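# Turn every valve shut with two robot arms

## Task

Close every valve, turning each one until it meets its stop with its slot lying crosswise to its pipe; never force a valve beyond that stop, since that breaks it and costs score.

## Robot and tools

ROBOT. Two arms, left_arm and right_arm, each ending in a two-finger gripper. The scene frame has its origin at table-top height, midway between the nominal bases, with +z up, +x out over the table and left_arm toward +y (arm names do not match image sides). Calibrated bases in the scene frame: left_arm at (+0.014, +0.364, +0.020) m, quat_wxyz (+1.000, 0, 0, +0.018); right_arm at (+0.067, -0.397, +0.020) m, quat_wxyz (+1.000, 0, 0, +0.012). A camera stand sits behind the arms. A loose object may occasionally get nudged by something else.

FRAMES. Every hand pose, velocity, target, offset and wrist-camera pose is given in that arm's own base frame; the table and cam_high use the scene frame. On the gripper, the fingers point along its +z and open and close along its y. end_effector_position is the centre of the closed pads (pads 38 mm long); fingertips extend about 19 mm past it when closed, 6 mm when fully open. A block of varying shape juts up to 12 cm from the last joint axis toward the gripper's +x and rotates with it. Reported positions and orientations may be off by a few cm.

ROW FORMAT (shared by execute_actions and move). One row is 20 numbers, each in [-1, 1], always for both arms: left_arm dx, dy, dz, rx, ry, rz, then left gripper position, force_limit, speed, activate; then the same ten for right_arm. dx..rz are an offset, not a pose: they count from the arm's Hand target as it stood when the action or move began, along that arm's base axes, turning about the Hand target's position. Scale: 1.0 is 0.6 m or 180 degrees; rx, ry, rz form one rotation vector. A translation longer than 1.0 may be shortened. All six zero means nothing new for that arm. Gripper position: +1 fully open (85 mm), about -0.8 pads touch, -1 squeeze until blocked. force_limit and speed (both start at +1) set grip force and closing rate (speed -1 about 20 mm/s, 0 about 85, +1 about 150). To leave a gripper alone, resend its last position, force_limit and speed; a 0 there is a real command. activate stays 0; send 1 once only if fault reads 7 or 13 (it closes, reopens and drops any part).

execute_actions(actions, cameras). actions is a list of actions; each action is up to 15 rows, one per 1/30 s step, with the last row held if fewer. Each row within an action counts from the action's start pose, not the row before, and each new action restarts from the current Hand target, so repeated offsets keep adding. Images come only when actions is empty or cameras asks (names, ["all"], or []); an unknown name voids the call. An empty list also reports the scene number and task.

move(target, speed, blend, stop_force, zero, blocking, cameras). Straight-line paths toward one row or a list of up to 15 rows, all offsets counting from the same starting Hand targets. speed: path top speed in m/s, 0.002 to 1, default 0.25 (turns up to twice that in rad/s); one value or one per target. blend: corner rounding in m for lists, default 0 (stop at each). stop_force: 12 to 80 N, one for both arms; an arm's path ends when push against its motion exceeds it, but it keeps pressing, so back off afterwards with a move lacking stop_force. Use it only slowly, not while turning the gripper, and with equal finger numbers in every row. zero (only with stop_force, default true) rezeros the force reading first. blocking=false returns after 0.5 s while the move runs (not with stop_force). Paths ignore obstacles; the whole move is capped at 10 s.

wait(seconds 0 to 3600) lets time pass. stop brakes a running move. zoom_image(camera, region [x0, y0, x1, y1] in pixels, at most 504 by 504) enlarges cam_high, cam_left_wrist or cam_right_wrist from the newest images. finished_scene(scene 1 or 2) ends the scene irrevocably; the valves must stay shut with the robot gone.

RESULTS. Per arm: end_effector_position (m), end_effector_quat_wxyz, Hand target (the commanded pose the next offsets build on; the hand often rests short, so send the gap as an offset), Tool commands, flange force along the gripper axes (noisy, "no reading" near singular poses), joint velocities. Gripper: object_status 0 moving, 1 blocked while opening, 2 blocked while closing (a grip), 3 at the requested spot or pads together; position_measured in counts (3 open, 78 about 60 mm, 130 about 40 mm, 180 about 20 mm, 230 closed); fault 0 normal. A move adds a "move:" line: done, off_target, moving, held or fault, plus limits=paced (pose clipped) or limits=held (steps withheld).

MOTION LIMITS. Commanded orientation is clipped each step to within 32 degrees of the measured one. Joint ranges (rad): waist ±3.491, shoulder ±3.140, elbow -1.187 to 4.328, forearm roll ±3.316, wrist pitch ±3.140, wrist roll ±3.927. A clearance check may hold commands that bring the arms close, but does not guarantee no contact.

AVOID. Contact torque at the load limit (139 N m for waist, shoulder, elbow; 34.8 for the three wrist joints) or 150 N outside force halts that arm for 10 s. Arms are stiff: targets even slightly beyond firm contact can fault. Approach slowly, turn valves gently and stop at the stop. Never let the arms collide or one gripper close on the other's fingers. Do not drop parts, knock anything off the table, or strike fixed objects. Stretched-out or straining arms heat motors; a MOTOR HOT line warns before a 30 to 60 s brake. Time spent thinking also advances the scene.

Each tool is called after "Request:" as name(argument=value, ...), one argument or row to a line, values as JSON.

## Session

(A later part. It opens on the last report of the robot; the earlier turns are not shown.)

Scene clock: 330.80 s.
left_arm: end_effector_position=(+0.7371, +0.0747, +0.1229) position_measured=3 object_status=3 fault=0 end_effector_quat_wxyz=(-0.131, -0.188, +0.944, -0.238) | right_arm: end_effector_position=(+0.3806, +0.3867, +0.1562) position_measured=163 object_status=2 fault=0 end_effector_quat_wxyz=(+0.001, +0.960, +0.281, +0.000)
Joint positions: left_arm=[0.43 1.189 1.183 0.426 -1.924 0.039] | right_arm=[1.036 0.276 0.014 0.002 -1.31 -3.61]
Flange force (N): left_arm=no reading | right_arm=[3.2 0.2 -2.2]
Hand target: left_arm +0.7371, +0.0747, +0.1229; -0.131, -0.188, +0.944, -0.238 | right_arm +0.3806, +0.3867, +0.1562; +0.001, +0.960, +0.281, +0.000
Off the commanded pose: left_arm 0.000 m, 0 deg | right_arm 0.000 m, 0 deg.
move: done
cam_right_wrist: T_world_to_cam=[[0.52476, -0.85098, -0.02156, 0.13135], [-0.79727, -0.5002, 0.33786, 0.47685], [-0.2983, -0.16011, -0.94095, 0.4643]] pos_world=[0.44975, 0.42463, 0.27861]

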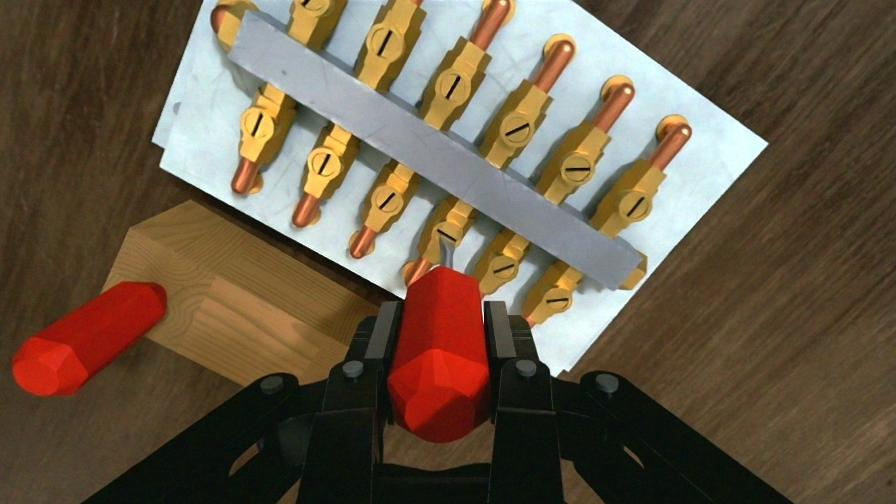

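Request:
zoom_image(
  camera="cam_right_wrist",
  region=[425, 215, 475, 265],
)

Scaled by 10.080 from the camera's image (finer frame: 1280x720).

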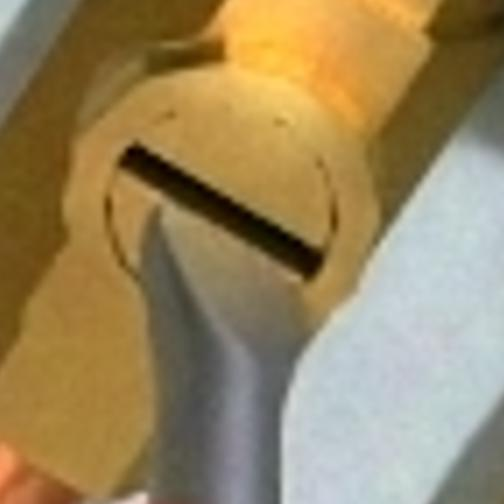

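Request:
move(
  target=[
    [0,0,0,0,0,0,1,1,1,0,0.0033,0.0625,0.02,0,0,0.4117,-1,-0.2,-1,0],
    [0,0,0,0,0,0,1,1,1,0,0.0033,0.0625,-0.0053,0,0,0.4117,-1,-0.2,-1,0],
  ],
  cameras=["cam_right_wrist"],
  speed=0.25,
)

Request:
zoom_image(
  camera="cam_right_wrist",
  region=[425, 215, 475, 265],
)

Scene clock: 367.73 s.
left_arm: end_effector_position=(+0.7371, +0.0747, +0.1229) position_measured=3 object_status=3 fault=0 end_effector_quat_wxyz=(-0.131, -0.188, +0.944, -0.238) | right_arm: end_effector_position=(+0.3826, +0.4242, +0.1531) position_measured=163 object_status=2 fault=0 end_effector_quat_wxyz=(+0.001, +0.597, +0.802, +0.001)
Joint positions: left_arm=[0.43 1.189 1.183 0.426 -1.924 0.039] | right_arm=[1.067 0.345 0.097 0.001 -1.321 -2.347]
Flange force (N): left_arm=no reading | right_arm=[0.5 2.3 -2.6]
Hand target: left_arm +0.7371, +0.0747, +0.1229; -0.131, -0.188, +0.944, -0.238 | right_arm +0.3826, +0.4242, +0.1531; +0.001, +0.597, +0.802, +0.001
Off the commanded pose: left_arm 0.000 m, 0 deg | right_arm 0.000 m, 0 deg.
move: done
cam_right_wrist: T_world_to_cam=[[0.96213, 0.27174, -0.02168, -0.48136], [0.26287, -0.9038, 0.3377, 0.26384], [0.07217, -0.33061, -0.941, 0.39856]] pos_world=[0.36501, 0.50103, 0.27551]

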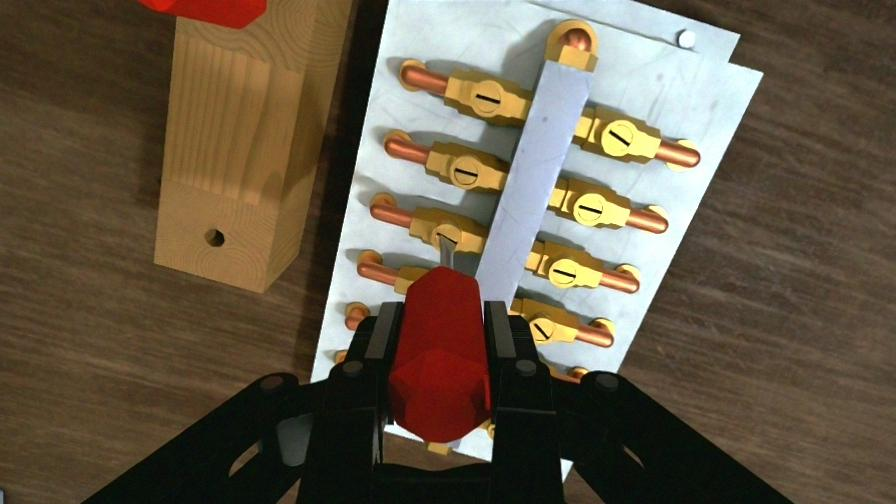

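Scaled by 10.080 from the camera's image (finer frame: 1280x720).

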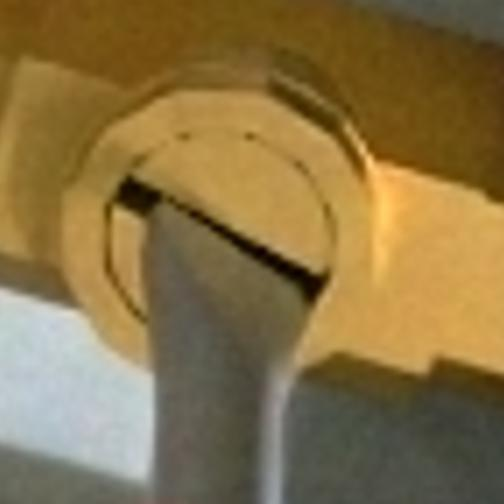

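Request:
move(
  target=[
    [0,0,0,0,0,0,1,1,1,0,-0.0006,-0.0015,-0.0067,0,0,0.011,-1,-0.2,-1,0],
  ],
  cameras=["cam_right_wrist"],
  speed=0.05,
)

Request:
zoom_image(
  camera="cam_right_wrist",
  region=[425, 215, 475, 265],
)

Scene clock: 380.87 s.
left_arm: end_effector_position=(+0.7371, +0.0747, +0.1229) position_measured=3 object_status=3 fault=0 end_effector_quat_wxyz=(-0.131, -0.188, +0.944, -0.238) | right_arm: end_effector_position=(+0.3823, +0.4233, +0.1491) position_measured=163 object_status=2 fault=0 end_effector_quat_wxyz=(+0.001, +0.583, +0.812, +0.001)
Joint positions: left_arm=[0.43 1.189 1.183 0.426 -1.924 0.039] | right_arm=[1.067 0.346 0.088 0.002 -1.312 -2.312]
Flange force (N): left_arm=no reading | right_arm=[0.4 2.5 -2.7]
Hand target: left_arm +0.7371, +0.0747, +0.1229; -0.131, -0.188, +0.944, -0.238 | right_arm +0.3823, +0.4233, +0.1490; +0.001, +0.583, +0.813, +0.001
Off the commanded pose: left_arm 0.000 m, 0 deg | right_arm 0.000 m, 0 deg.
move: done
cam_right_wrist: T_world_to_cam=[[0.95218, 0.30479, -0.02147, -0.49112], [0.29383, -0.89415, 0.33786, 0.24848], [0.08378, -0.32801, -0.94095, 0.38897]] pos_world=[0.36203, 0.49946, 0.27151]

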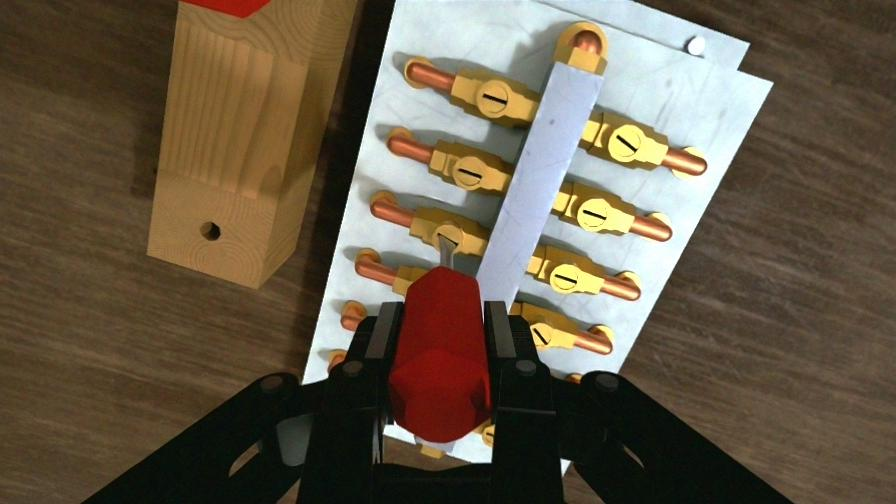

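Scaled by 10.080 from the camera's image (finer frame: 1280x720).

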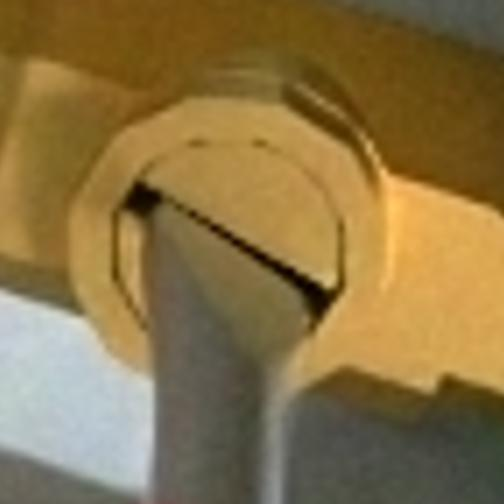

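Request:
move(
  target=[0,0,0,0,0,0,1,1,1,0,0,0,-0.014,0,0,0,-1,-0.2,-1,0],
  cameras=["cam_right_wrist"],
  speed=0.01,
  stop_force=12,
)

Request:
zoom_image(
  camera="cam_right_wrist",
  region=[425, 215, 475, 265],
)

Scene clock: 385.57 s.
left_arm: end_effector_position=(+0.7371, +0.0747, +0.1229) position_measured=3 object_status=3 fault=0 end_effector_quat_wxyz=(-0.131, -0.188, +0.944, -0.238) | right_arm: end_effector_position=(+0.3823, +0.4233, +0.1458) position_measured=163 object_status=2 fault=0 end_effector_quat_wxyz=(+0.001, +0.583, +0.813, +0.001)
Joint positions: left_arm=[0.43 1.189 1.183 0.426 -1.924 0.039] | right_arm=[1.067 0.348 0.083 0.002 -1.304 -2.312]
Flange force (N): left_arm=no reading | right_arm=[0.5 0.5 -27.1]
Hand target: left_arm +0.7371, +0.0747, +0.1229; -0.131, -0.188, +0.944, -0.238 | right_arm +0.3823, +0.4233, +0.1458; +0.001, +0.583, +0.813, +0.001 (not the last commanded pose)
Off the commanded pose: left_arm 0.000 m, 0 deg | right_arm 0.005 m, 0 deg.
move: contact (right_arm)
cam_right_wrist: T_world_to_cam=[[0.95218, 0.30479, -0.0214, -0.49121], [0.29383, -0.89423, 0.33766, 0.24969], [0.08378, -0.32781, -0.94102, 0.38578]] pos_world=[0.36203, 0.49946, 0.26821]

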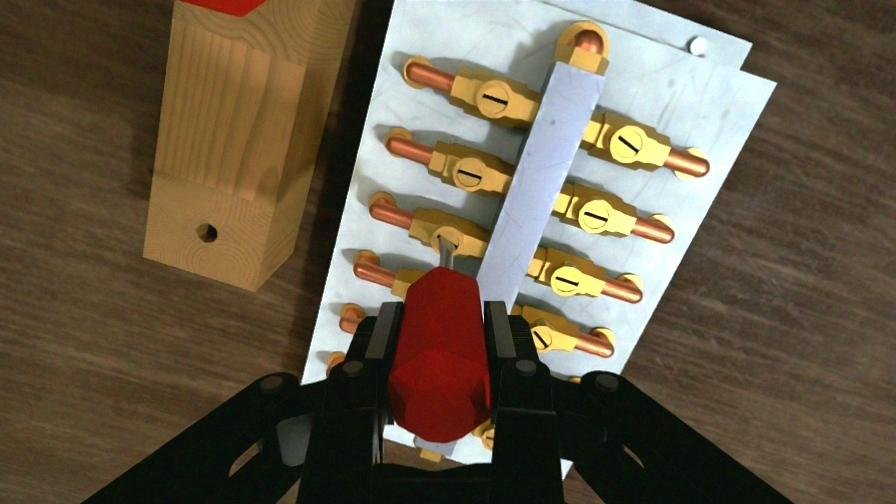

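Scaled by 10.080 from the camera's image (finer frame: 1280x720).

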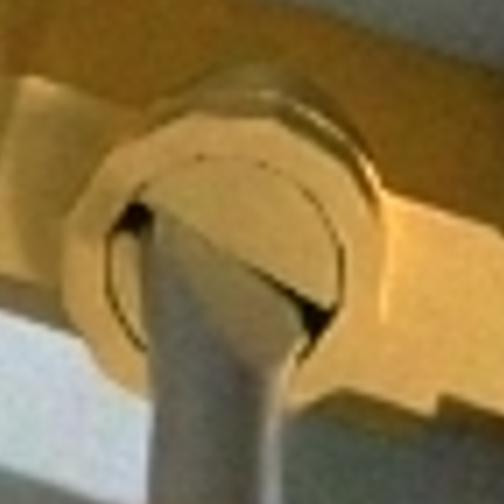

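Request:
move(
  target=[
    [0,0,0,0,0,0,1,1,1,0,-0.002,-0.0003,0.0010,0,0,-0.204,-1,-0.2,-1,0],
    [0,0,0,0,0,0,1,1,1,0,-0.0038,0.0005,0.0010,0,0,-0.409,-1,-0.2,-1,0],
  ],
  cameras=["cam_right_wrist"],
  speed=0.2,
  blend=[0.002,0],
)

Request:
zoom_image(
  camera="cam_right_wrist",
  region=[425, 215, 475, 265],
)

Scene clock: 401.10 s.
left_arm: end_effector_position=(+0.7371, +0.0747, +0.1229) position_measured=3 object_status=3 fault=0 end_effector_quat_wxyz=(-0.131, -0.188, +0.944, -0.238) | right_arm: end_effector_position=(+0.3800, +0.4237, +0.1465) position_measured=163 object_status=2 fault=0 end_effector_quat_wxyz=(+0.001, +0.954, +0.301, +0.000)
Joint positions: left_arm=[0.43 1.189 1.183 0.426 -1.924 0.039] | right_arm=[1.071 0.346 0.082 0.002 -1.308 -3.601]
Flange force (N): left_arm=no reading | right_arm=[6.0 -0.8 -4.3]
Hand target: left_arm +0.7371, +0.0747, +0.1229; -0.131, -0.188, +0.944, -0.238 | right_arm +0.3800, +0.4236, +0.1464; +0.001, +0.954, +0.301, +0.000
Off the commanded pose: left_arm 0.000 m, 0 deg | right_arm 0.000 m, 0 deg.
move: done
cam_right_wrist: T_world_to_cam=[[0.56097, -0.82756, -0.02139, 0.13919], [-0.77504, -0.5341, 0.33771, 0.50403], [-0.2909, -0.17287, -0.94101, 0.46349]] pos_world=[0.44739, 0.46451, 0.26891]

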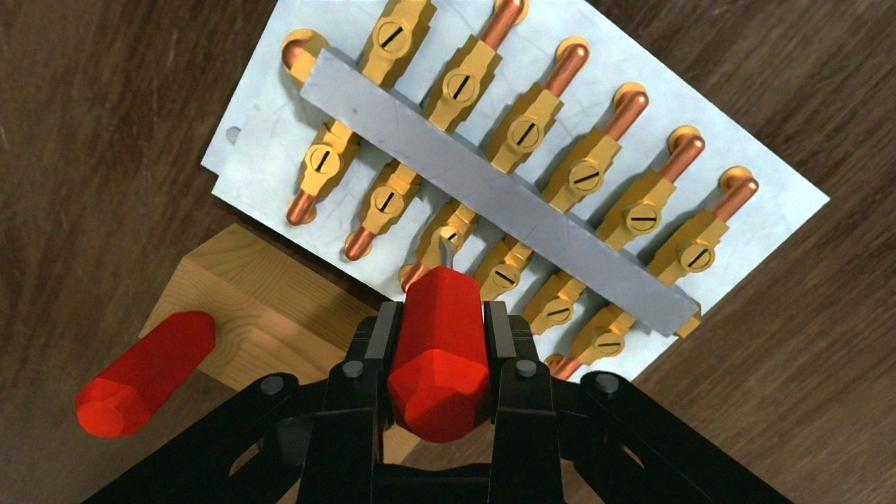

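Scaled by 10.080 from the camera's image (finer frame: 1280x720).

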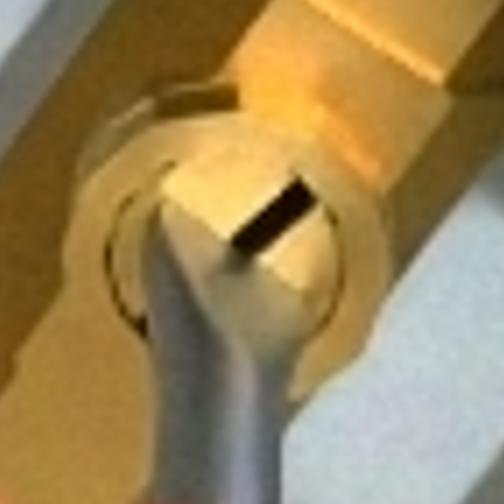

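Request:
move(
  target=[
    [0,0,0,0,0,0,1,1,1,0,0,0,0.006,0,0,0,-1,-0.2,-1,0],
    [0,0,0,0,0,0,1,1,1,0,0.0038,-0.0005,0.006,0,0,0.409,-1,-0.2,-1,0],
  ],
  cameras=["cam_right_wrist"],
  speed=0.2,
)

Request:
zoom_image(
  camera="cam_right_wrist",
  region=[425, 215, 475, 265],
)

Scene clock: 414.83 s.
left_arm: end_effector_position=(+0.7371, +0.0747, +0.1229) position_measured=3 object_status=3 fault=0 end_effector_quat_wxyz=(-0.131, -0.188, +0.944, -0.238) | right_arm: end_effector_position=(+0.3823, +0.4233, +0.1500) position_measured=163 object_status=2 fault=0 end_effector_quat_wxyz=(+0.001, +0.583, +0.812, +0.001)
Joint positions: left_arm=[0.43 1.189 1.183 0.426 -1.924 0.039] | right_arm=[1.067 0.345 0.089 0.002 -1.314 -2.312]
Flange force (N): left_arm=no reading | right_arm=[0.1 1.9 -2.6]
Hand target: left_arm +0.7371, +0.0747, +0.1229; -0.131, -0.188, +0.944, -0.238 | right_arm +0.3823, +0.4233, +0.1500; +0.001, +0.583, +0.813, +0.001
Off the commanded pose: left_arm 0.000 m, 0 deg | right_arm 0.000 m, 0 deg.
move: done
cam_right_wrist: T_world_to_cam=[[0.95218, 0.30479, -0.0214, -0.49112], [0.29383, -0.89423, 0.33766, 0.24827], [0.08378, -0.32781, -0.94102, 0.38974]] pos_world=[0.36203, 0.49946, 0.27241]

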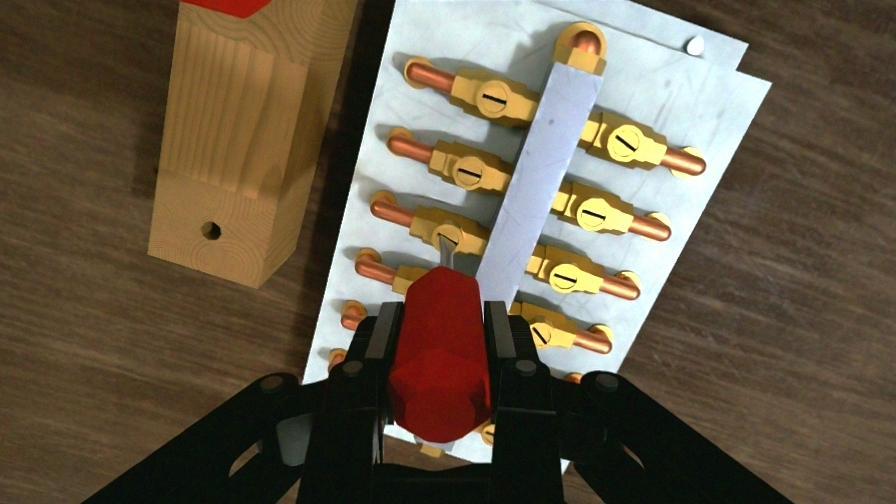

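Scaled by 10.080 from the camera's image (finer frame: 1280x720).

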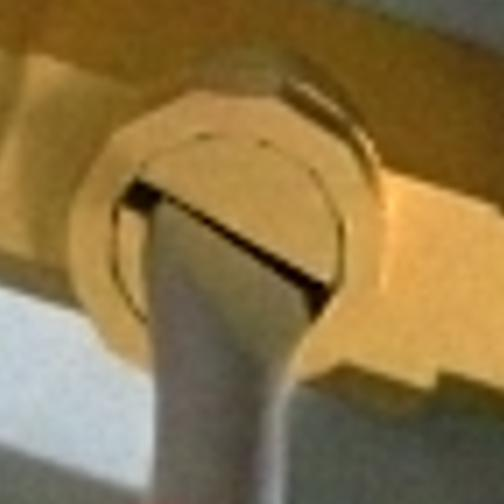

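Request:
move(
  target=[0,0,0,0,0,0,1,1,1,0,0,0,-0.003,0,0,0.014,-1,-0.2,-1,0],
  cameras=[],
  speed=0.05,
)

Request:
move(
  target=[0,0,0,0,0,0,1,1,1,0,0,0,-0.014,0,0,0,-1,-0.2,-1,0],
  cameras=["cam_right_wrist"],
  speed=0.01,
  stop_force=15,
)

Request:
zoom_image(
  camera="cam_right_wrist",
  region=[425, 215, 475, 265],
)

Scene clock: 420.50 s.
left_arm: end_effector_position=(+0.7371, +0.0747, +0.1229) position_measured=3 object_status=3 fault=0 end_effector_quat_wxyz=(-0.131, -0.188, +0.944, -0.238) | right_arm: end_effector_position=(+0.3823, +0.4233, +0.1482) position_measured=163 object_status=2 fault=0 end_effector_quat_wxyz=(+0.001, +0.565, +0.825, +0.001)
Joint positions: left_arm=[0.43 1.189 1.183 0.426 -1.924 0.039] | right_arm=[1.067 0.346 0.087 0.001 -1.31 -2.268]
Flange force (N): left_arm=no reading | right_arm=[0.2 2.5 -2.5]
Hand target: left_arm +0.7371, +0.0747, +0.1229; -0.131, -0.188, +0.944, -0.238 | right_arm +0.3823, +0.4233, +0.1482; +0.001, +0.565, +0.825, +0.001
Off the commanded pose: left_arm 0.000 m, 0 deg | right_arm 0.000 m, 0 deg.
move: done

Scene clock: 421.43 s.
left_arm: end_effector_position=(+0.7371, +0.0747, +0.1229) position_measured=3 object_status=3 fault=0 end_effector_quat_wxyz=(-0.131, -0.188, +0.944, -0.238) | right_arm: end_effector_position=(+0.3823, +0.4234, +0.1451) position_measured=163 object_status=2 fault=0 end_effector_quat_wxyz=(+0.001, +0.565, +0.825, +0.001)
Joint positions: left_arm=[0.43 1.189 1.183 0.426 -1.924 0.039] | right_arm=[1.067 0.348 0.082 0.001 -1.302 -2.268]
Flange force (N): left_arm=no reading | right_arm=[-1.1 -0.1 -24.0]
Hand target: left_arm +0.7371, +0.0747, +0.1229; -0.131, -0.188, +0.944, -0.238 | right_arm +0.3823, +0.4233, +0.1451; +0.001, +0.565, +0.825, +0.001 (not the last commanded pose)
Off the commanded pose: left_arm 0.000 m, 0 deg | right_arm 0.005 m, 0 deg.
move: contact (right_arm)
cam_right_wrist: T_world_to_cam=[[0.93784, 0.34643, -0.02121, -0.50348], [0.33288, -0.88051, 0.33749, 0.22922], [0.09824, -0.32357, -0.94109, 0.3778]] pos_world=[0.35876, 0.49849, 0.26751]

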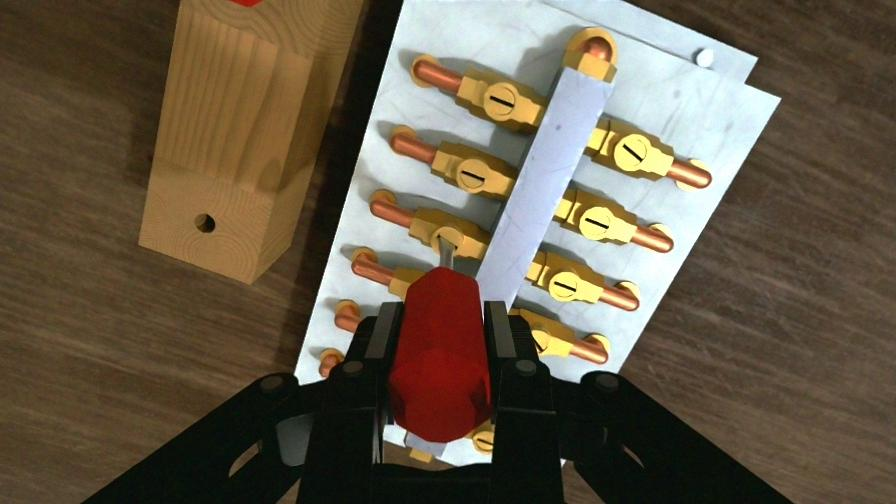

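Scaled by 10.080 from the camera's image (finer frame: 1280x720).

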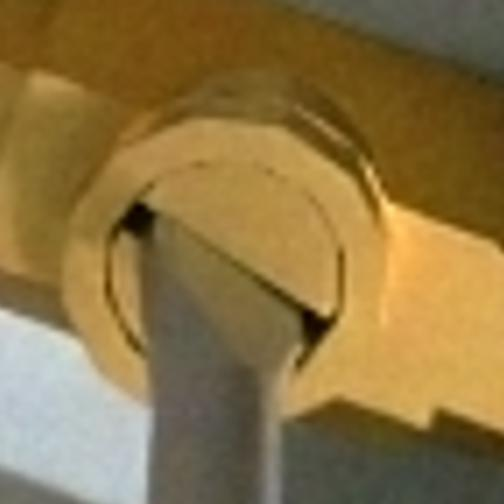

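Request:
move(
  target=[
    [0,0,0,0,0,0,1,1,1,0,0,0.0003,-0.0003,0,0,0.014,-1,-0.2,-1,0],
    [0,0,0,0,0,0,1,1,1,0,0,-0.0003,-0.0006,0,0,-0.014,-1,-0.2,-1,0],
    [0,0,0,0,0,0,1,1,1,0,0,0,-0.0015,0,0,0,-1,-0.2,-1,0],
  ],
  cameras=[],
  speed=0.05,
)

Request:
move(
  target=[0,0,0,0,0,0,1,1,1,0,0,0,-0.006,0,0,0,-1,-0.2,-1,0],
  cameras=["cam_right_wrist"],
  speed=0.01,
  stop_force=15,
)

Request:
zoom_image(
  camera="cam_right_wrist",
  region=[425, 215, 475, 265],
)

Scene clock: 434.67 s.
left_arm: end_effector_position=(+0.7371, +0.0747, +0.1229) position_measured=3 object_status=3 fault=0 end_effector_quat_wxyz=(-0.131, -0.188, +0.944, -0.238) | right_arm: end_effector_position=(+0.3823, +0.4233, +0.1441) position_measured=163 object_status=2 fault=0 end_effector_quat_wxyz=(+0.001, +0.565, +0.825, +0.001)
Joint positions: left_arm=[0.43 1.189 1.183 0.426 -1.924 0.039] | right_arm=[1.067 0.349 0.08 0.002 -1.3 -2.268]
Flange force (N): left_arm=no reading | right_arm=[-1.7 1.5 -4.0]
Hand target: left_arm +0.7371, +0.0747, +0.1229; -0.131, -0.188, +0.944, -0.238 | right_arm +0.3823, +0.4233, +0.1442; +0.001, +0.565, +0.825, +0.001
Off the commanded pose: left_arm 0.000 m, 0 deg | right_arm 0.000 m, 0 deg.
move: done

Scene clock: 435.33 s.
left_arm: end_effector_position=(+0.7371, +0.0747, +0.1229) position_measured=3 object_status=3 fault=0 end_effector_quat_wxyz=(-0.131, -0.188, +0.944, -0.238) | right_arm: end_effector_position=(+0.3824, +0.4234, +0.1437) position_measured=163 object_status=2 fault=0 end_effector_quat_wxyz=(+0.001, +0.565, +0.825, +0.001)
Joint positions: left_arm=[0.43 1.189 1.183 0.426 -1.924 0.039] | right_arm=[1.067 0.349 0.079 0.002 -1.299 -2.268]
Flange force (N): left_arm=no reading | right_arm=[0.0 -1.7 -29.2]
Hand target: left_arm +0.7371, +0.0747, +0.1229; -0.131, -0.188, +0.944, -0.238 | right_arm +0.3824, +0.4234, +0.1437; +0.001, +0.565, +0.825, +0.001 (not the last commanded pose)
Off the commanded pose: left_arm 0.000 m, 0 deg | right_arm 0.003 m, 0 deg.
move: contact (right_arm)
cam_right_wrist: T_world_to_cam=[[0.93785, 0.3464, -0.02092, -0.50357], [0.33278, -0.88058, 0.33739, 0.22976], [0.09845, -0.32338, -0.94113, 0.37642]] pos_world=[0.35876, 0.49849, 0.26621]

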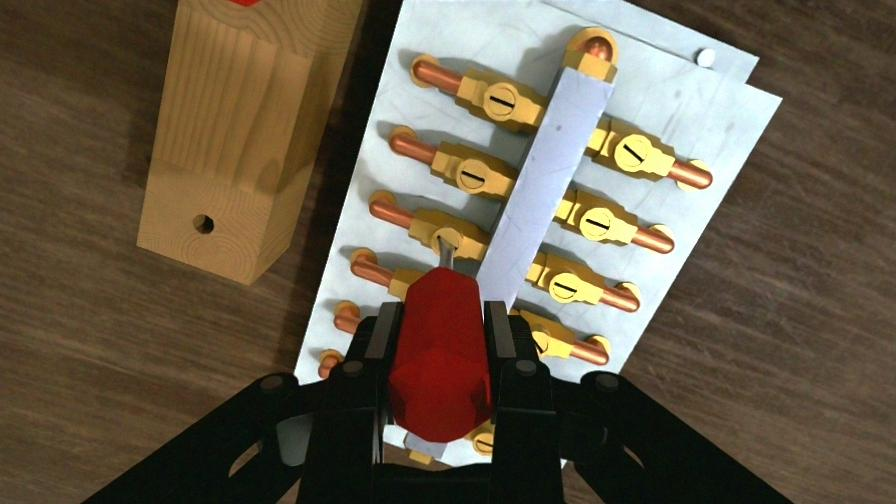

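Scaled by 10.080 from the camera's image (finer frame: 1280x720).

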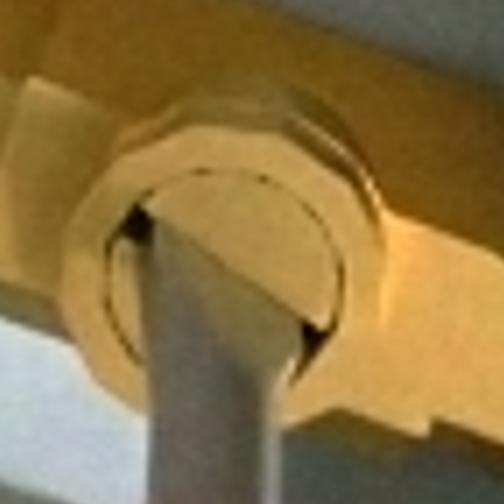

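Request:
move(
  target=[
    [0,0,0,0,0,0,1,1,1,0,-0.0017,-0.0007,0.0008,0,0,-0.1456,-1,-0.2,-1,0],
    [0,0,0,0,0,0,1,1,1,0,-0.0032,-0.0005,0.0008,0,0,-0.2956,-1,-0.2,-1,0],
    [0,0,0,0,0,0,1,1,1,0,-0.0043,0.0003,0.0008,0,0,-0.451,-1,-0.2,-1,0],
  ],
  cameras=["cam_right_wrist"],
  speed=0.2,
  blend=[0.002,0.002,0],
)

Request:
zoom_image(
  camera="cam_right_wrist",
  region=[425, 215, 475, 265],
)

Scene clock: 451.23 s.
left_arm: end_effector_position=(+0.7371, +0.0747, +0.1229) position_measured=3 object_status=3 fault=0 end_effector_quat_wxyz=(-0.131, -0.188, +0.944, -0.238) | right_arm: end_effector_position=(+0.3798, +0.4236, +0.1442) position_measured=163 object_status=2 fault=0 end_effector_quat_wxyz=(+0.001, +0.966, +0.259, +0.001)
Joint positions: left_arm=[0.43 1.189 1.183 0.426 -1.924 0.039] | right_arm=[1.072 0.347 0.078 0.003 -1.303 -3.69]
Flange force (N): left_arm=no reading | right_arm=[-0.9 -6.0 -8.4]
Hand target: left_arm +0.7371, +0.0747, +0.1229; -0.131, -0.188, +0.944, -0.238 | right_arm +0.3798, +0.4236, +0.1442; +0.001, +0.966, +0.259, +0.001
Off the commanded pose: left_arm 0.000 m, 0 deg | right_arm 0.000 m, 0 deg.
move: done
cam_right_wrist: T_world_to_cam=[[0.4861, -0.87365, -0.02107, 0.1872], [-0.81911, -0.4639, 0.33742, 0.49162], [-0.30456, -0.14676, -0.94112, 0.45547]] pos_world=[0.45042, 0.45845, 0.26671]

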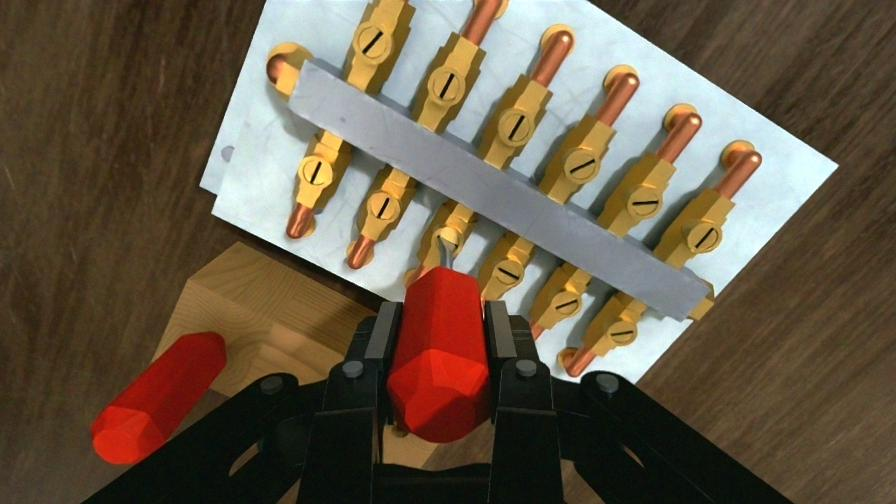

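Scaled by 10.080 from the camera's image (finer frame: 1280x720).

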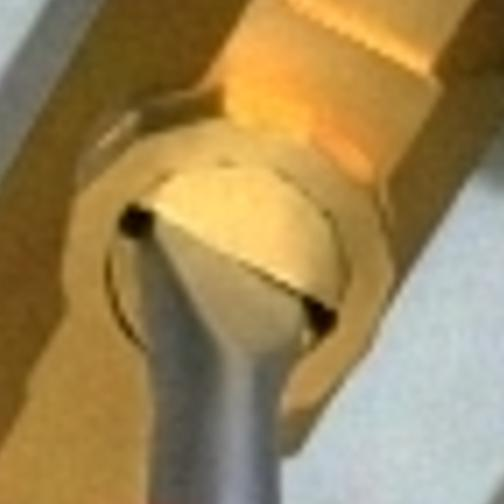

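Request:
move(
  target=[
    [0,0,0,0,0,0,1,1,1,0,-0.0002,0.0001,0,0,0,-0.0222,-1,-0.2,-1,0],
  ],
  cameras=["cam_right_wrist"],
  speed=0.05,
)

Request:
zoom_image(
  camera="cam_right_wrist",
  region=[425, 215, 475, 265],
)

Scene clock: 458.27 s.
left_arm: end_effector_position=(+0.7371, +0.0747, +0.1229) position_measured=3 object_status=3 fault=0 end_effector_quat_wxyz=(-0.131, -0.188, +0.944, -0.238) | right_arm: end_effector_position=(+0.3796, +0.4236, +0.1442) position_measured=163 object_status=2 fault=0 end_effector_quat_wxyz=(+0.001, +0.974, +0.225, +0.000)
Joint positions: left_arm=[0.43 1.189 1.183 0.426 -1.924 0.039] | right_arm=[1.072 0.347 0.078 0.002 -1.303 -3.76]
Flange force (N): left_arm=no reading | right_arm=[-0.8 -6.0 -9.1]
Hand target: left_arm +0.7371, +0.0747, +0.1229; -0.131, -0.188, +0.944, -0.238 | right_arm +0.3797, +0.4236, +0.1442; +0.001, +0.974, +0.225, +0.000
Off the commanded pose: left_arm 0.000 m, 0 deg | right_arm 0.000 m, 0 deg.
move: done
cam_right_wrist: T_world_to_cam=[[0.42403, -0.9054, -0.021, 0.22429], [-0.84946, -0.40566, 0.33743, 0.47843], [-0.31402, -0.12524, -0.94112, 0.44982]] pos_world=[0.45256, 0.45349, 0.26661]

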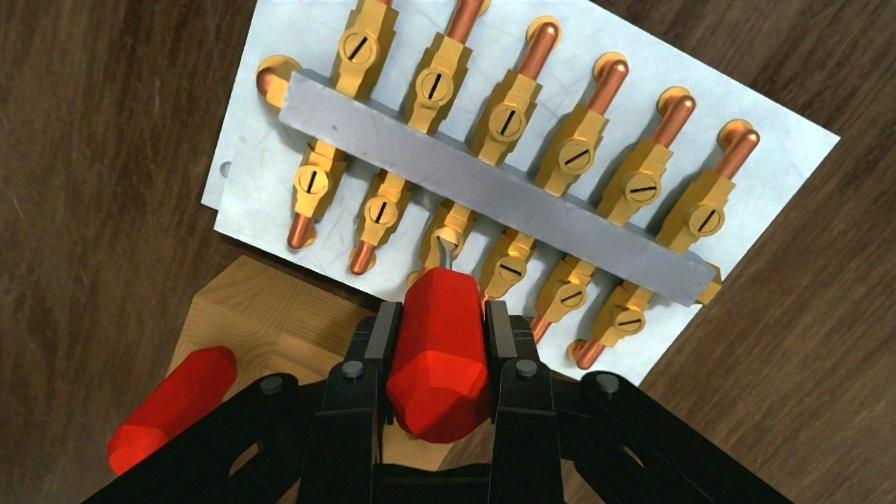

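Scaled by 10.080 from the camera's image (finer frame: 1280x720).

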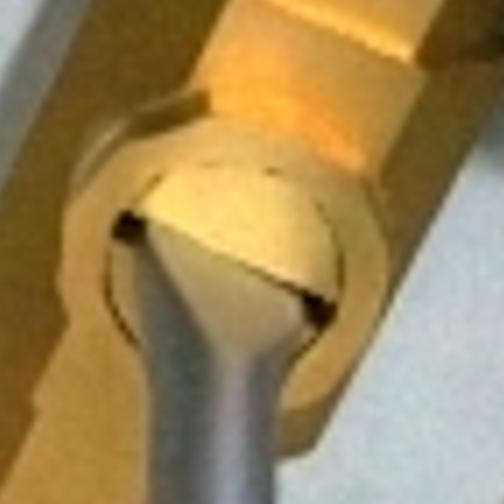

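Request:
move(
  target=[
    [0,0,0,0,0,0,1,1,1,0,0.0002,-0.0001,0,0,0,0.012,-1,-0.2,-1,0],
    [0,0,0,0,0,0,1,1,1,0,0.0002,-0.0001,0.018,0,0,0.012,-1,-0.2,-1,0],
    [0,0,0,0,0,0,1,1,1,0,0.005,0.0638,0.018,0,0,0.497,-1,-0.2,-1,0],
    [0,0,0,0,0,0,1,1,1,0,0.005,0.0638,0.0097,0,0,0.497,-1,-0.2,-1,0],
  ],
  cameras=["cam_right_wrist"],
  speed=[0.05,0.05,0.3,0.1],
)

Request:
zoom_image(
  camera="cam_right_wrist",
  region=[425, 215, 475, 265],
)

Scene clock: 473.07 s.
left_arm: end_effector_position=(+0.7371, +0.0747, +0.1229) position_measured=3 object_status=3 fault=0 end_effector_quat_wxyz=(-0.131, -0.188, +0.944, -0.238) | right_arm: end_effector_position=(+0.3826, +0.4619, +0.1500) position_measured=163 object_status=2 fault=0 end_effector_quat_wxyz=(+0.001, +0.534, +0.846, +0.001)
Joint positions: left_arm=[0.43 1.189 1.183 0.426 -1.924 0.039] | right_arm=[1.098 0.417 0.188 0.001 -1.339 -2.224]
Flange force (N): left_arm=no reading | right_arm=[0.9 2.9 -2.9]
Hand target: left_arm +0.7371, +0.0747, +0.1229; -0.131, -0.188, +0.944, -0.238 | right_arm +0.3827, +0.4619, +0.1500; +0.001, +0.534, +0.846, +0.001
Off the commanded pose: left_arm 0.000 m, 0 deg | right_arm 0.000 m, 0 deg.
move: done
cam_right_wrist: T_world_to_cam=[[0.90937, 0.41545, -0.02105, -0.53802], [0.39764, -0.85328, 0.33735, 0.22405], [0.12219, -0.31515, -0.94114, 0.38189]] pos_world=[0.35351, 0.53505, 0.27251]

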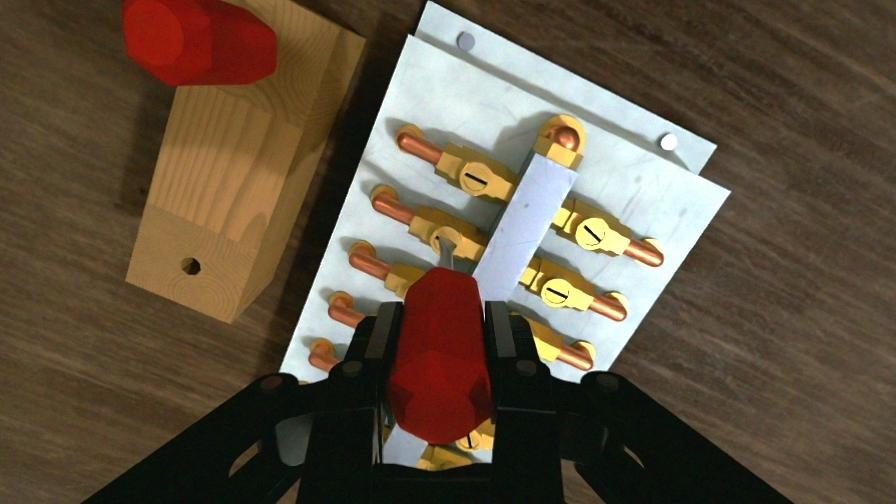

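Scaled by 10.080 from the camera's image (finer frame: 1280x720).

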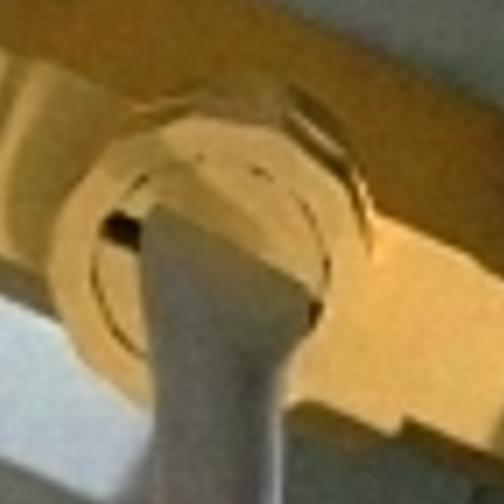

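Request:
move(
  target=[
    [0,0,0,0,0,0,1,1,1,0,-0.0006,-0.0033,0,0,0,0.0306,-1,-0.2,-1,0],
  ],
  cameras=["cam_right_wrist"],
  speed=0.05,
)

Request:
zoom_image(
  camera="cam_right_wrist",
  region=[425, 215, 475, 265],
)

Scene clock: 493.13 s.
left_arm: end_effector_position=(+0.7371, +0.0747, +0.1229) position_measured=3 object_status=3 fault=0 end_effector_quat_wxyz=(-0.131, -0.188, +0.944, -0.238) | right_arm: end_effector_position=(+0.3823, +0.4599, +0.1500) position_measured=163 object_status=2 fault=0 end_effector_quat_wxyz=(+0.001, +0.492, +0.870, +0.001)
Joint positions: left_arm=[0.43 1.189 1.183 0.426 -1.924 0.039] | right_arm=[1.097 0.412 0.181 0.001 -1.337 -2.127]
Flange force (N): left_arm=no reading | right_arm=[0.4 2.5 -2.4]
Hand target: left_arm +0.7371, +0.0747, +0.1229; -0.131, -0.188, +0.944, -0.238 | right_arm +0.3823, +0.4599, +0.1500; +0.001, +0.492, +0.870, +0.001
Off the commanded pose: left_arm 0.000 m, 0 deg | right_arm 0.000 m, 0 deg.
move: done
cam_right_wrist: T_world_to_cam=[[0.86531, 0.50079, -0.02096, -0.55929], [0.47763, -0.81117, 0.33746, 0.17252], [0.152, -0.30202, -0.94111, 0.36388]] pos_world=[0.34626, 0.52993, 0.27251]

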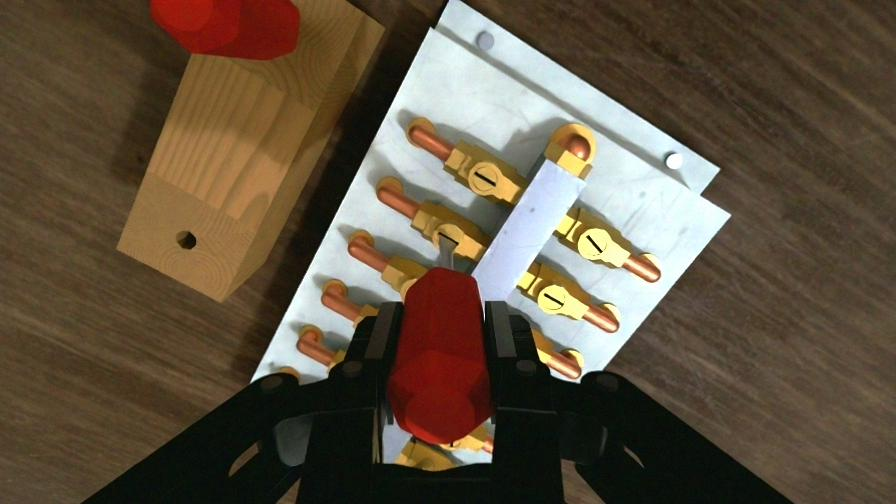

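Scaled by 10.080 from the camera's image (finer frame: 1280x720).

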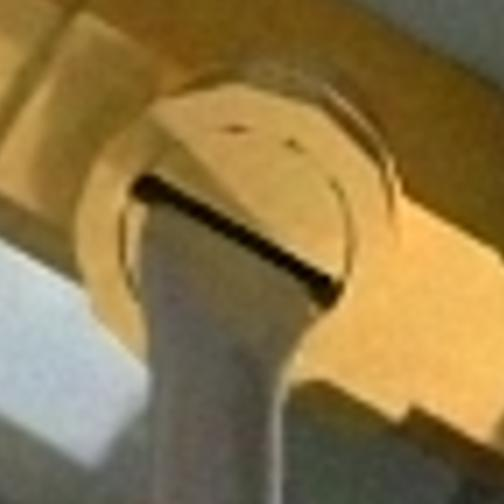

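Request:
move(
  target=[0,0,0,0,0,0,1,1,1,0,0,0,-0.016,0,0,0,-1,-0.2,-1,0],
  cameras=[],
  speed=0.01,
  stop_force=12,
)

Request:
move(
  target=[
    [0,0,0,0,0,0,1,1,1,0,0,0.0004,-0.0003,0,0,0.014,-1,-0.2,-1,0],
    [0,0,0,0,0,0,1,1,1,0,0,-0.0004,-0.0009,0,0,-0.014,-1,-0.2,-1,0],
    [0,0,0,0,0,0,1,1,1,0,0,0,-0.0015,0,0,0,-1,-0.2,-1,0],
  ],
  cameras=["cam_right_wrist"],
  speed=0.05,
)

Request:
zoom_image(
  camera="cam_right_wrist",
  region=[425, 215, 475, 265],
)

Scene clock: 506.00 s.
left_arm: end_effector_position=(+0.7371, +0.0747, +0.1229) position_measured=3 object_status=3 fault=0 end_effector_quat_wxyz=(-0.131, -0.188, +0.944, -0.238) | right_arm: end_effector_position=(+0.3823, +0.4600, +0.1439) position_measured=163 object_status=2 fault=0 end_effector_quat_wxyz=(+0.001, +0.492, +0.870, +0.001)
Joint positions: left_arm=[0.43 1.189 1.183 0.426 -1.924 0.039] | right_arm=[1.097 0.416 0.172 0.001 -1.324 -2.127]
Flange force (N): left_arm=no reading | right_arm=[0.3 -0.3 -23.5]
Hand target: left_arm +0.7371, +0.0747, +0.1229; -0.131, -0.188, +0.944, -0.238 | right_arm +0.3823, +0.4600, +0.1439; +0.001, +0.492, +0.870, +0.001 (not the last commanded pose)
Off the commanded pose: left_arm 0.000 m, 0 deg | right_arm 0.003 m, 0 deg.
move: contact (right_arm)

Scene clock: 508.40 s.
left_arm: end_effector_position=(+0.7371, +0.0747, +0.1229) position_measured=3 object_status=3 fault=0 end_effector_quat_wxyz=(-0.131, -0.188, +0.944, -0.238) | right_arm: end_effector_position=(+0.3824, +0.4599, +0.1430) position_measured=163 object_status=2 fault=0 end_effector_quat_wxyz=(+0.001, +0.492, +0.870, +0.001)
Joint positions: left_arm=[0.43 1.189 1.183 0.426 -1.924 0.039] | right_arm=[1.097 0.416 0.17 0.001 -1.322 -2.127]
Flange force (N): left_arm=no reading | right_arm=[3.6 -1.9 -67.8]
Hand target: left_arm +0.7371, +0.0747, +0.1229; -0.131, -0.188, +0.944, -0.238 | right_arm +0.3823, +0.4600, +0.1430; +0.001, +0.492, +0.870, +0.001
Off the commanded pose: left_arm 0.000 m, 0 deg | right_arm 0.000 m, 0 deg.
move: done
cam_right_wrist: T_world_to_cam=[[0.86531, 0.5008, -0.02081, -0.55957], [0.47759, -0.8112, 0.33743, 0.17487], [0.1521, -0.30192, -0.94112, 0.35719]] pos_world=[0.34636, 0.52993, 0.26551]

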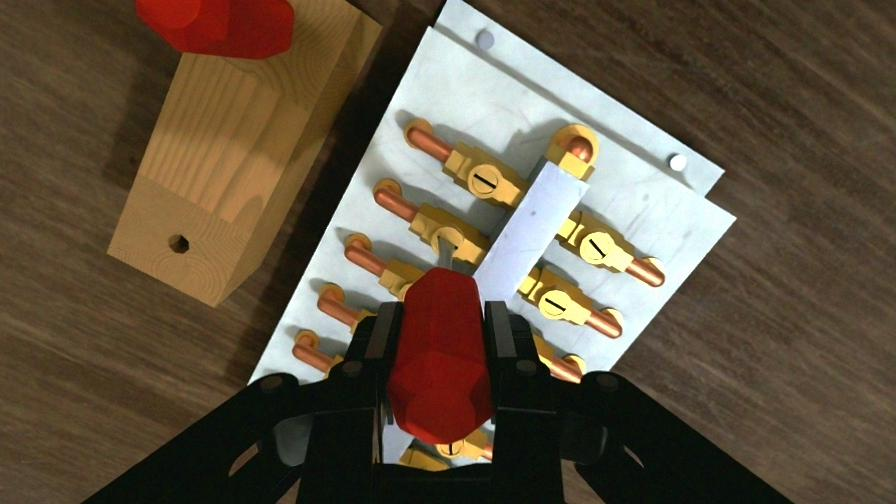

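Scaled by 10.080 from the camera's image (finer frame: 1280x720).

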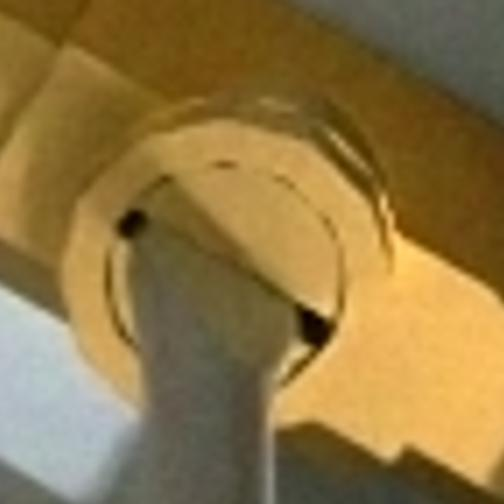

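Request:
move(
  target=[
    [0,0,0,0,0,0,1,1,1,0,-0.0015,-0.001,0.002,0,0,-0.172,-1,-0.2,-1,0],
    [0,0,0,0,0,0,1,1,1,0,-0.0032,-0.0008,0.002,0,0,-0.339,-1,-0.2,-1,0],
    [0,0,0,0,0,0,1,1,1,0,-0.0047,0.0002,0.002,0,0,-0.528,-1,-0.2,-1,0],
  ],
  cameras=["cam_right_wrist"],
  speed=0.3,
  blend=[0.002,0.002,0],
)

Request:
zoom_image(
  camera="cam_right_wrist",
  region=[425, 215, 475, 265],
)

Scene clock: 519.80 s.
left_arm: end_effector_position=(+0.7371, +0.0747, +0.1229) position_measured=3 object_status=3 fault=0 end_effector_quat_wxyz=(-0.131, -0.188, +0.944, -0.238) | right_arm: end_effector_position=(+0.3795, +0.4601, +0.1441) position_measured=163 object_status=2 fault=0 end_effector_quat_wxyz=(+0.001, +0.974, +0.225, +0.000)
Joint positions: left_arm=[0.43 1.189 1.183 0.426 -1.924 0.039] | right_arm=[1.102 0.414 0.17 0.003 -1.328 -3.791]
Flange force (N): left_arm=no reading | right_arm=[-1.2 -14.7 -12.3]
Hand target: left_arm +0.7371, +0.0747, +0.1229; -0.131, -0.188, +0.944, -0.238 | right_arm +0.3795, +0.4601, +0.1442; +0.001, +0.974, +0.225, +0.001
Off the commanded pose: left_arm 0.000 m, 0 deg | right_arm 0.000 m, 0 deg.
move: done
cam_right_wrist: T_world_to_cam=[[0.42294, -0.90592, -0.02079, 0.25802], [-0.84998, -0.40456, 0.33745, 0.49272], [-0.31411, -0.12505, -0.94112, 0.45426]] pos_world=[0.45236, 0.48989, 0.26661]

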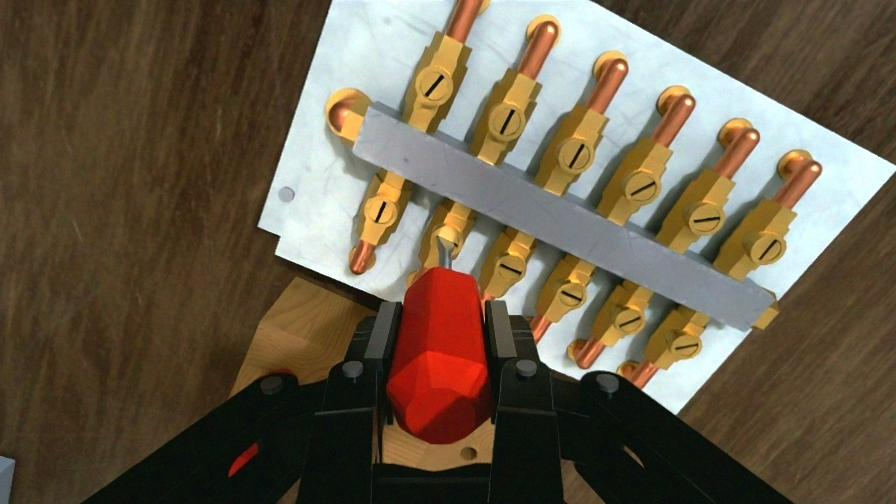

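Scaled by 10.080 from the camera's image (finer frame: 1280x720).

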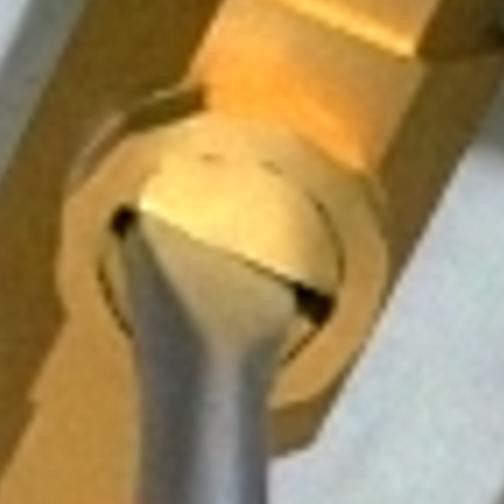

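Request:
move(
  target=[
    [0,0,0,0,0,0,1,1,1,0,0.0003,0.0001,0,0,0,0.012,-1,-0.2,-1,0],
    [0,0,0,0,0,0,1,1,1,0,0.0003,0.0001,0.018,0,0,0.012,-1,-0.2,-1,0],
    [0,0,0,0,0,0,1,1,1,0,0.0047,0.0608,0.018,0,0,0.528,-1,-0.2,-1,0],
    [0,0,0,0,0,0,1,1,1,0,0.0047,0.0608,0.0097,0,0,0.528,-1,-0.2,-1,0],
  ],
  cameras=["cam_right_wrist"],
  speed=[0.05,0.05,0.3,0.1],
)

Request:
zoom_image(
  camera="cam_right_wrist",
  region=[425, 215, 475, 265],
)

Scene clock: 530.60 s.
left_arm: end_effector_position=(+0.7371, +0.0747, +0.1229) position_measured=3 object_status=3 fault=0 end_effector_quat_wxyz=(-0.131, -0.188, +0.944, -0.238) | right_arm: end_effector_position=(+0.3823, +0.4966, +0.1500) position_measured=163 object_status=2 fault=0 end_effector_quat_wxyz=(+0.000, +0.492, +0.870, +0.001)
Joint positions: left_arm=[0.43 1.189 1.183 0.426 -1.924 0.039] | right_arm=[1.124 0.484 0.283 0.001 -1.368 -2.154]
Flange force (N): left_arm=no reading | right_arm=[-0.2 0.7 -2.3]
Hand target: left_arm +0.7371, +0.0747, +0.1229; -0.131, -0.188, +0.944, -0.238 | right_arm +0.3823, +0.4966, +0.1500; +0.001, +0.492, +0.870, +0.001
Off the commanded pose: left_arm 0.000 m, 0 deg | right_arm 0.000 m, 0 deg.
move: done
cam_right_wrist: T_world_to_cam=[[0.86528, 0.50086, -0.02088, -0.57767], [0.4777, -0.8112, 0.33727, 0.20226], [0.15199, -0.30181, -0.94117, 0.37483]] pos_world=[0.34626, 0.56653, 0.27251]

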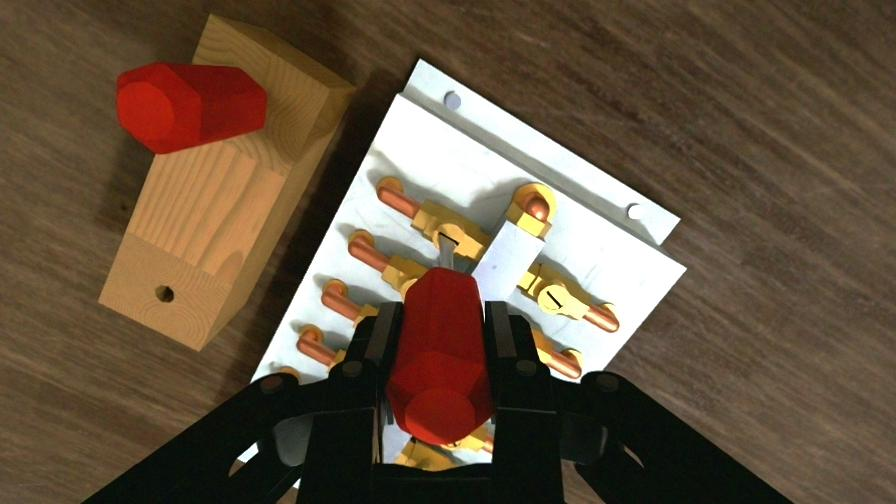

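Scaled by 10.080 from the camera's image (finer frame: 1280x720).

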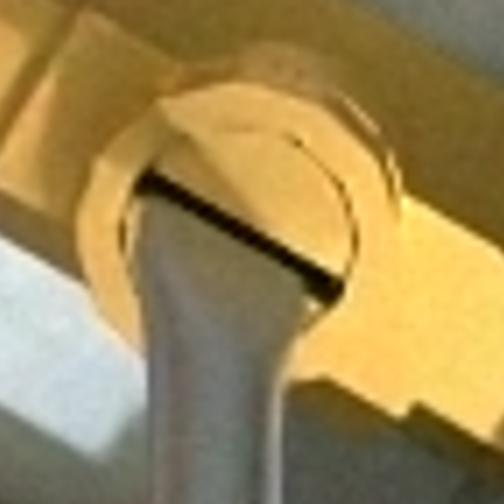

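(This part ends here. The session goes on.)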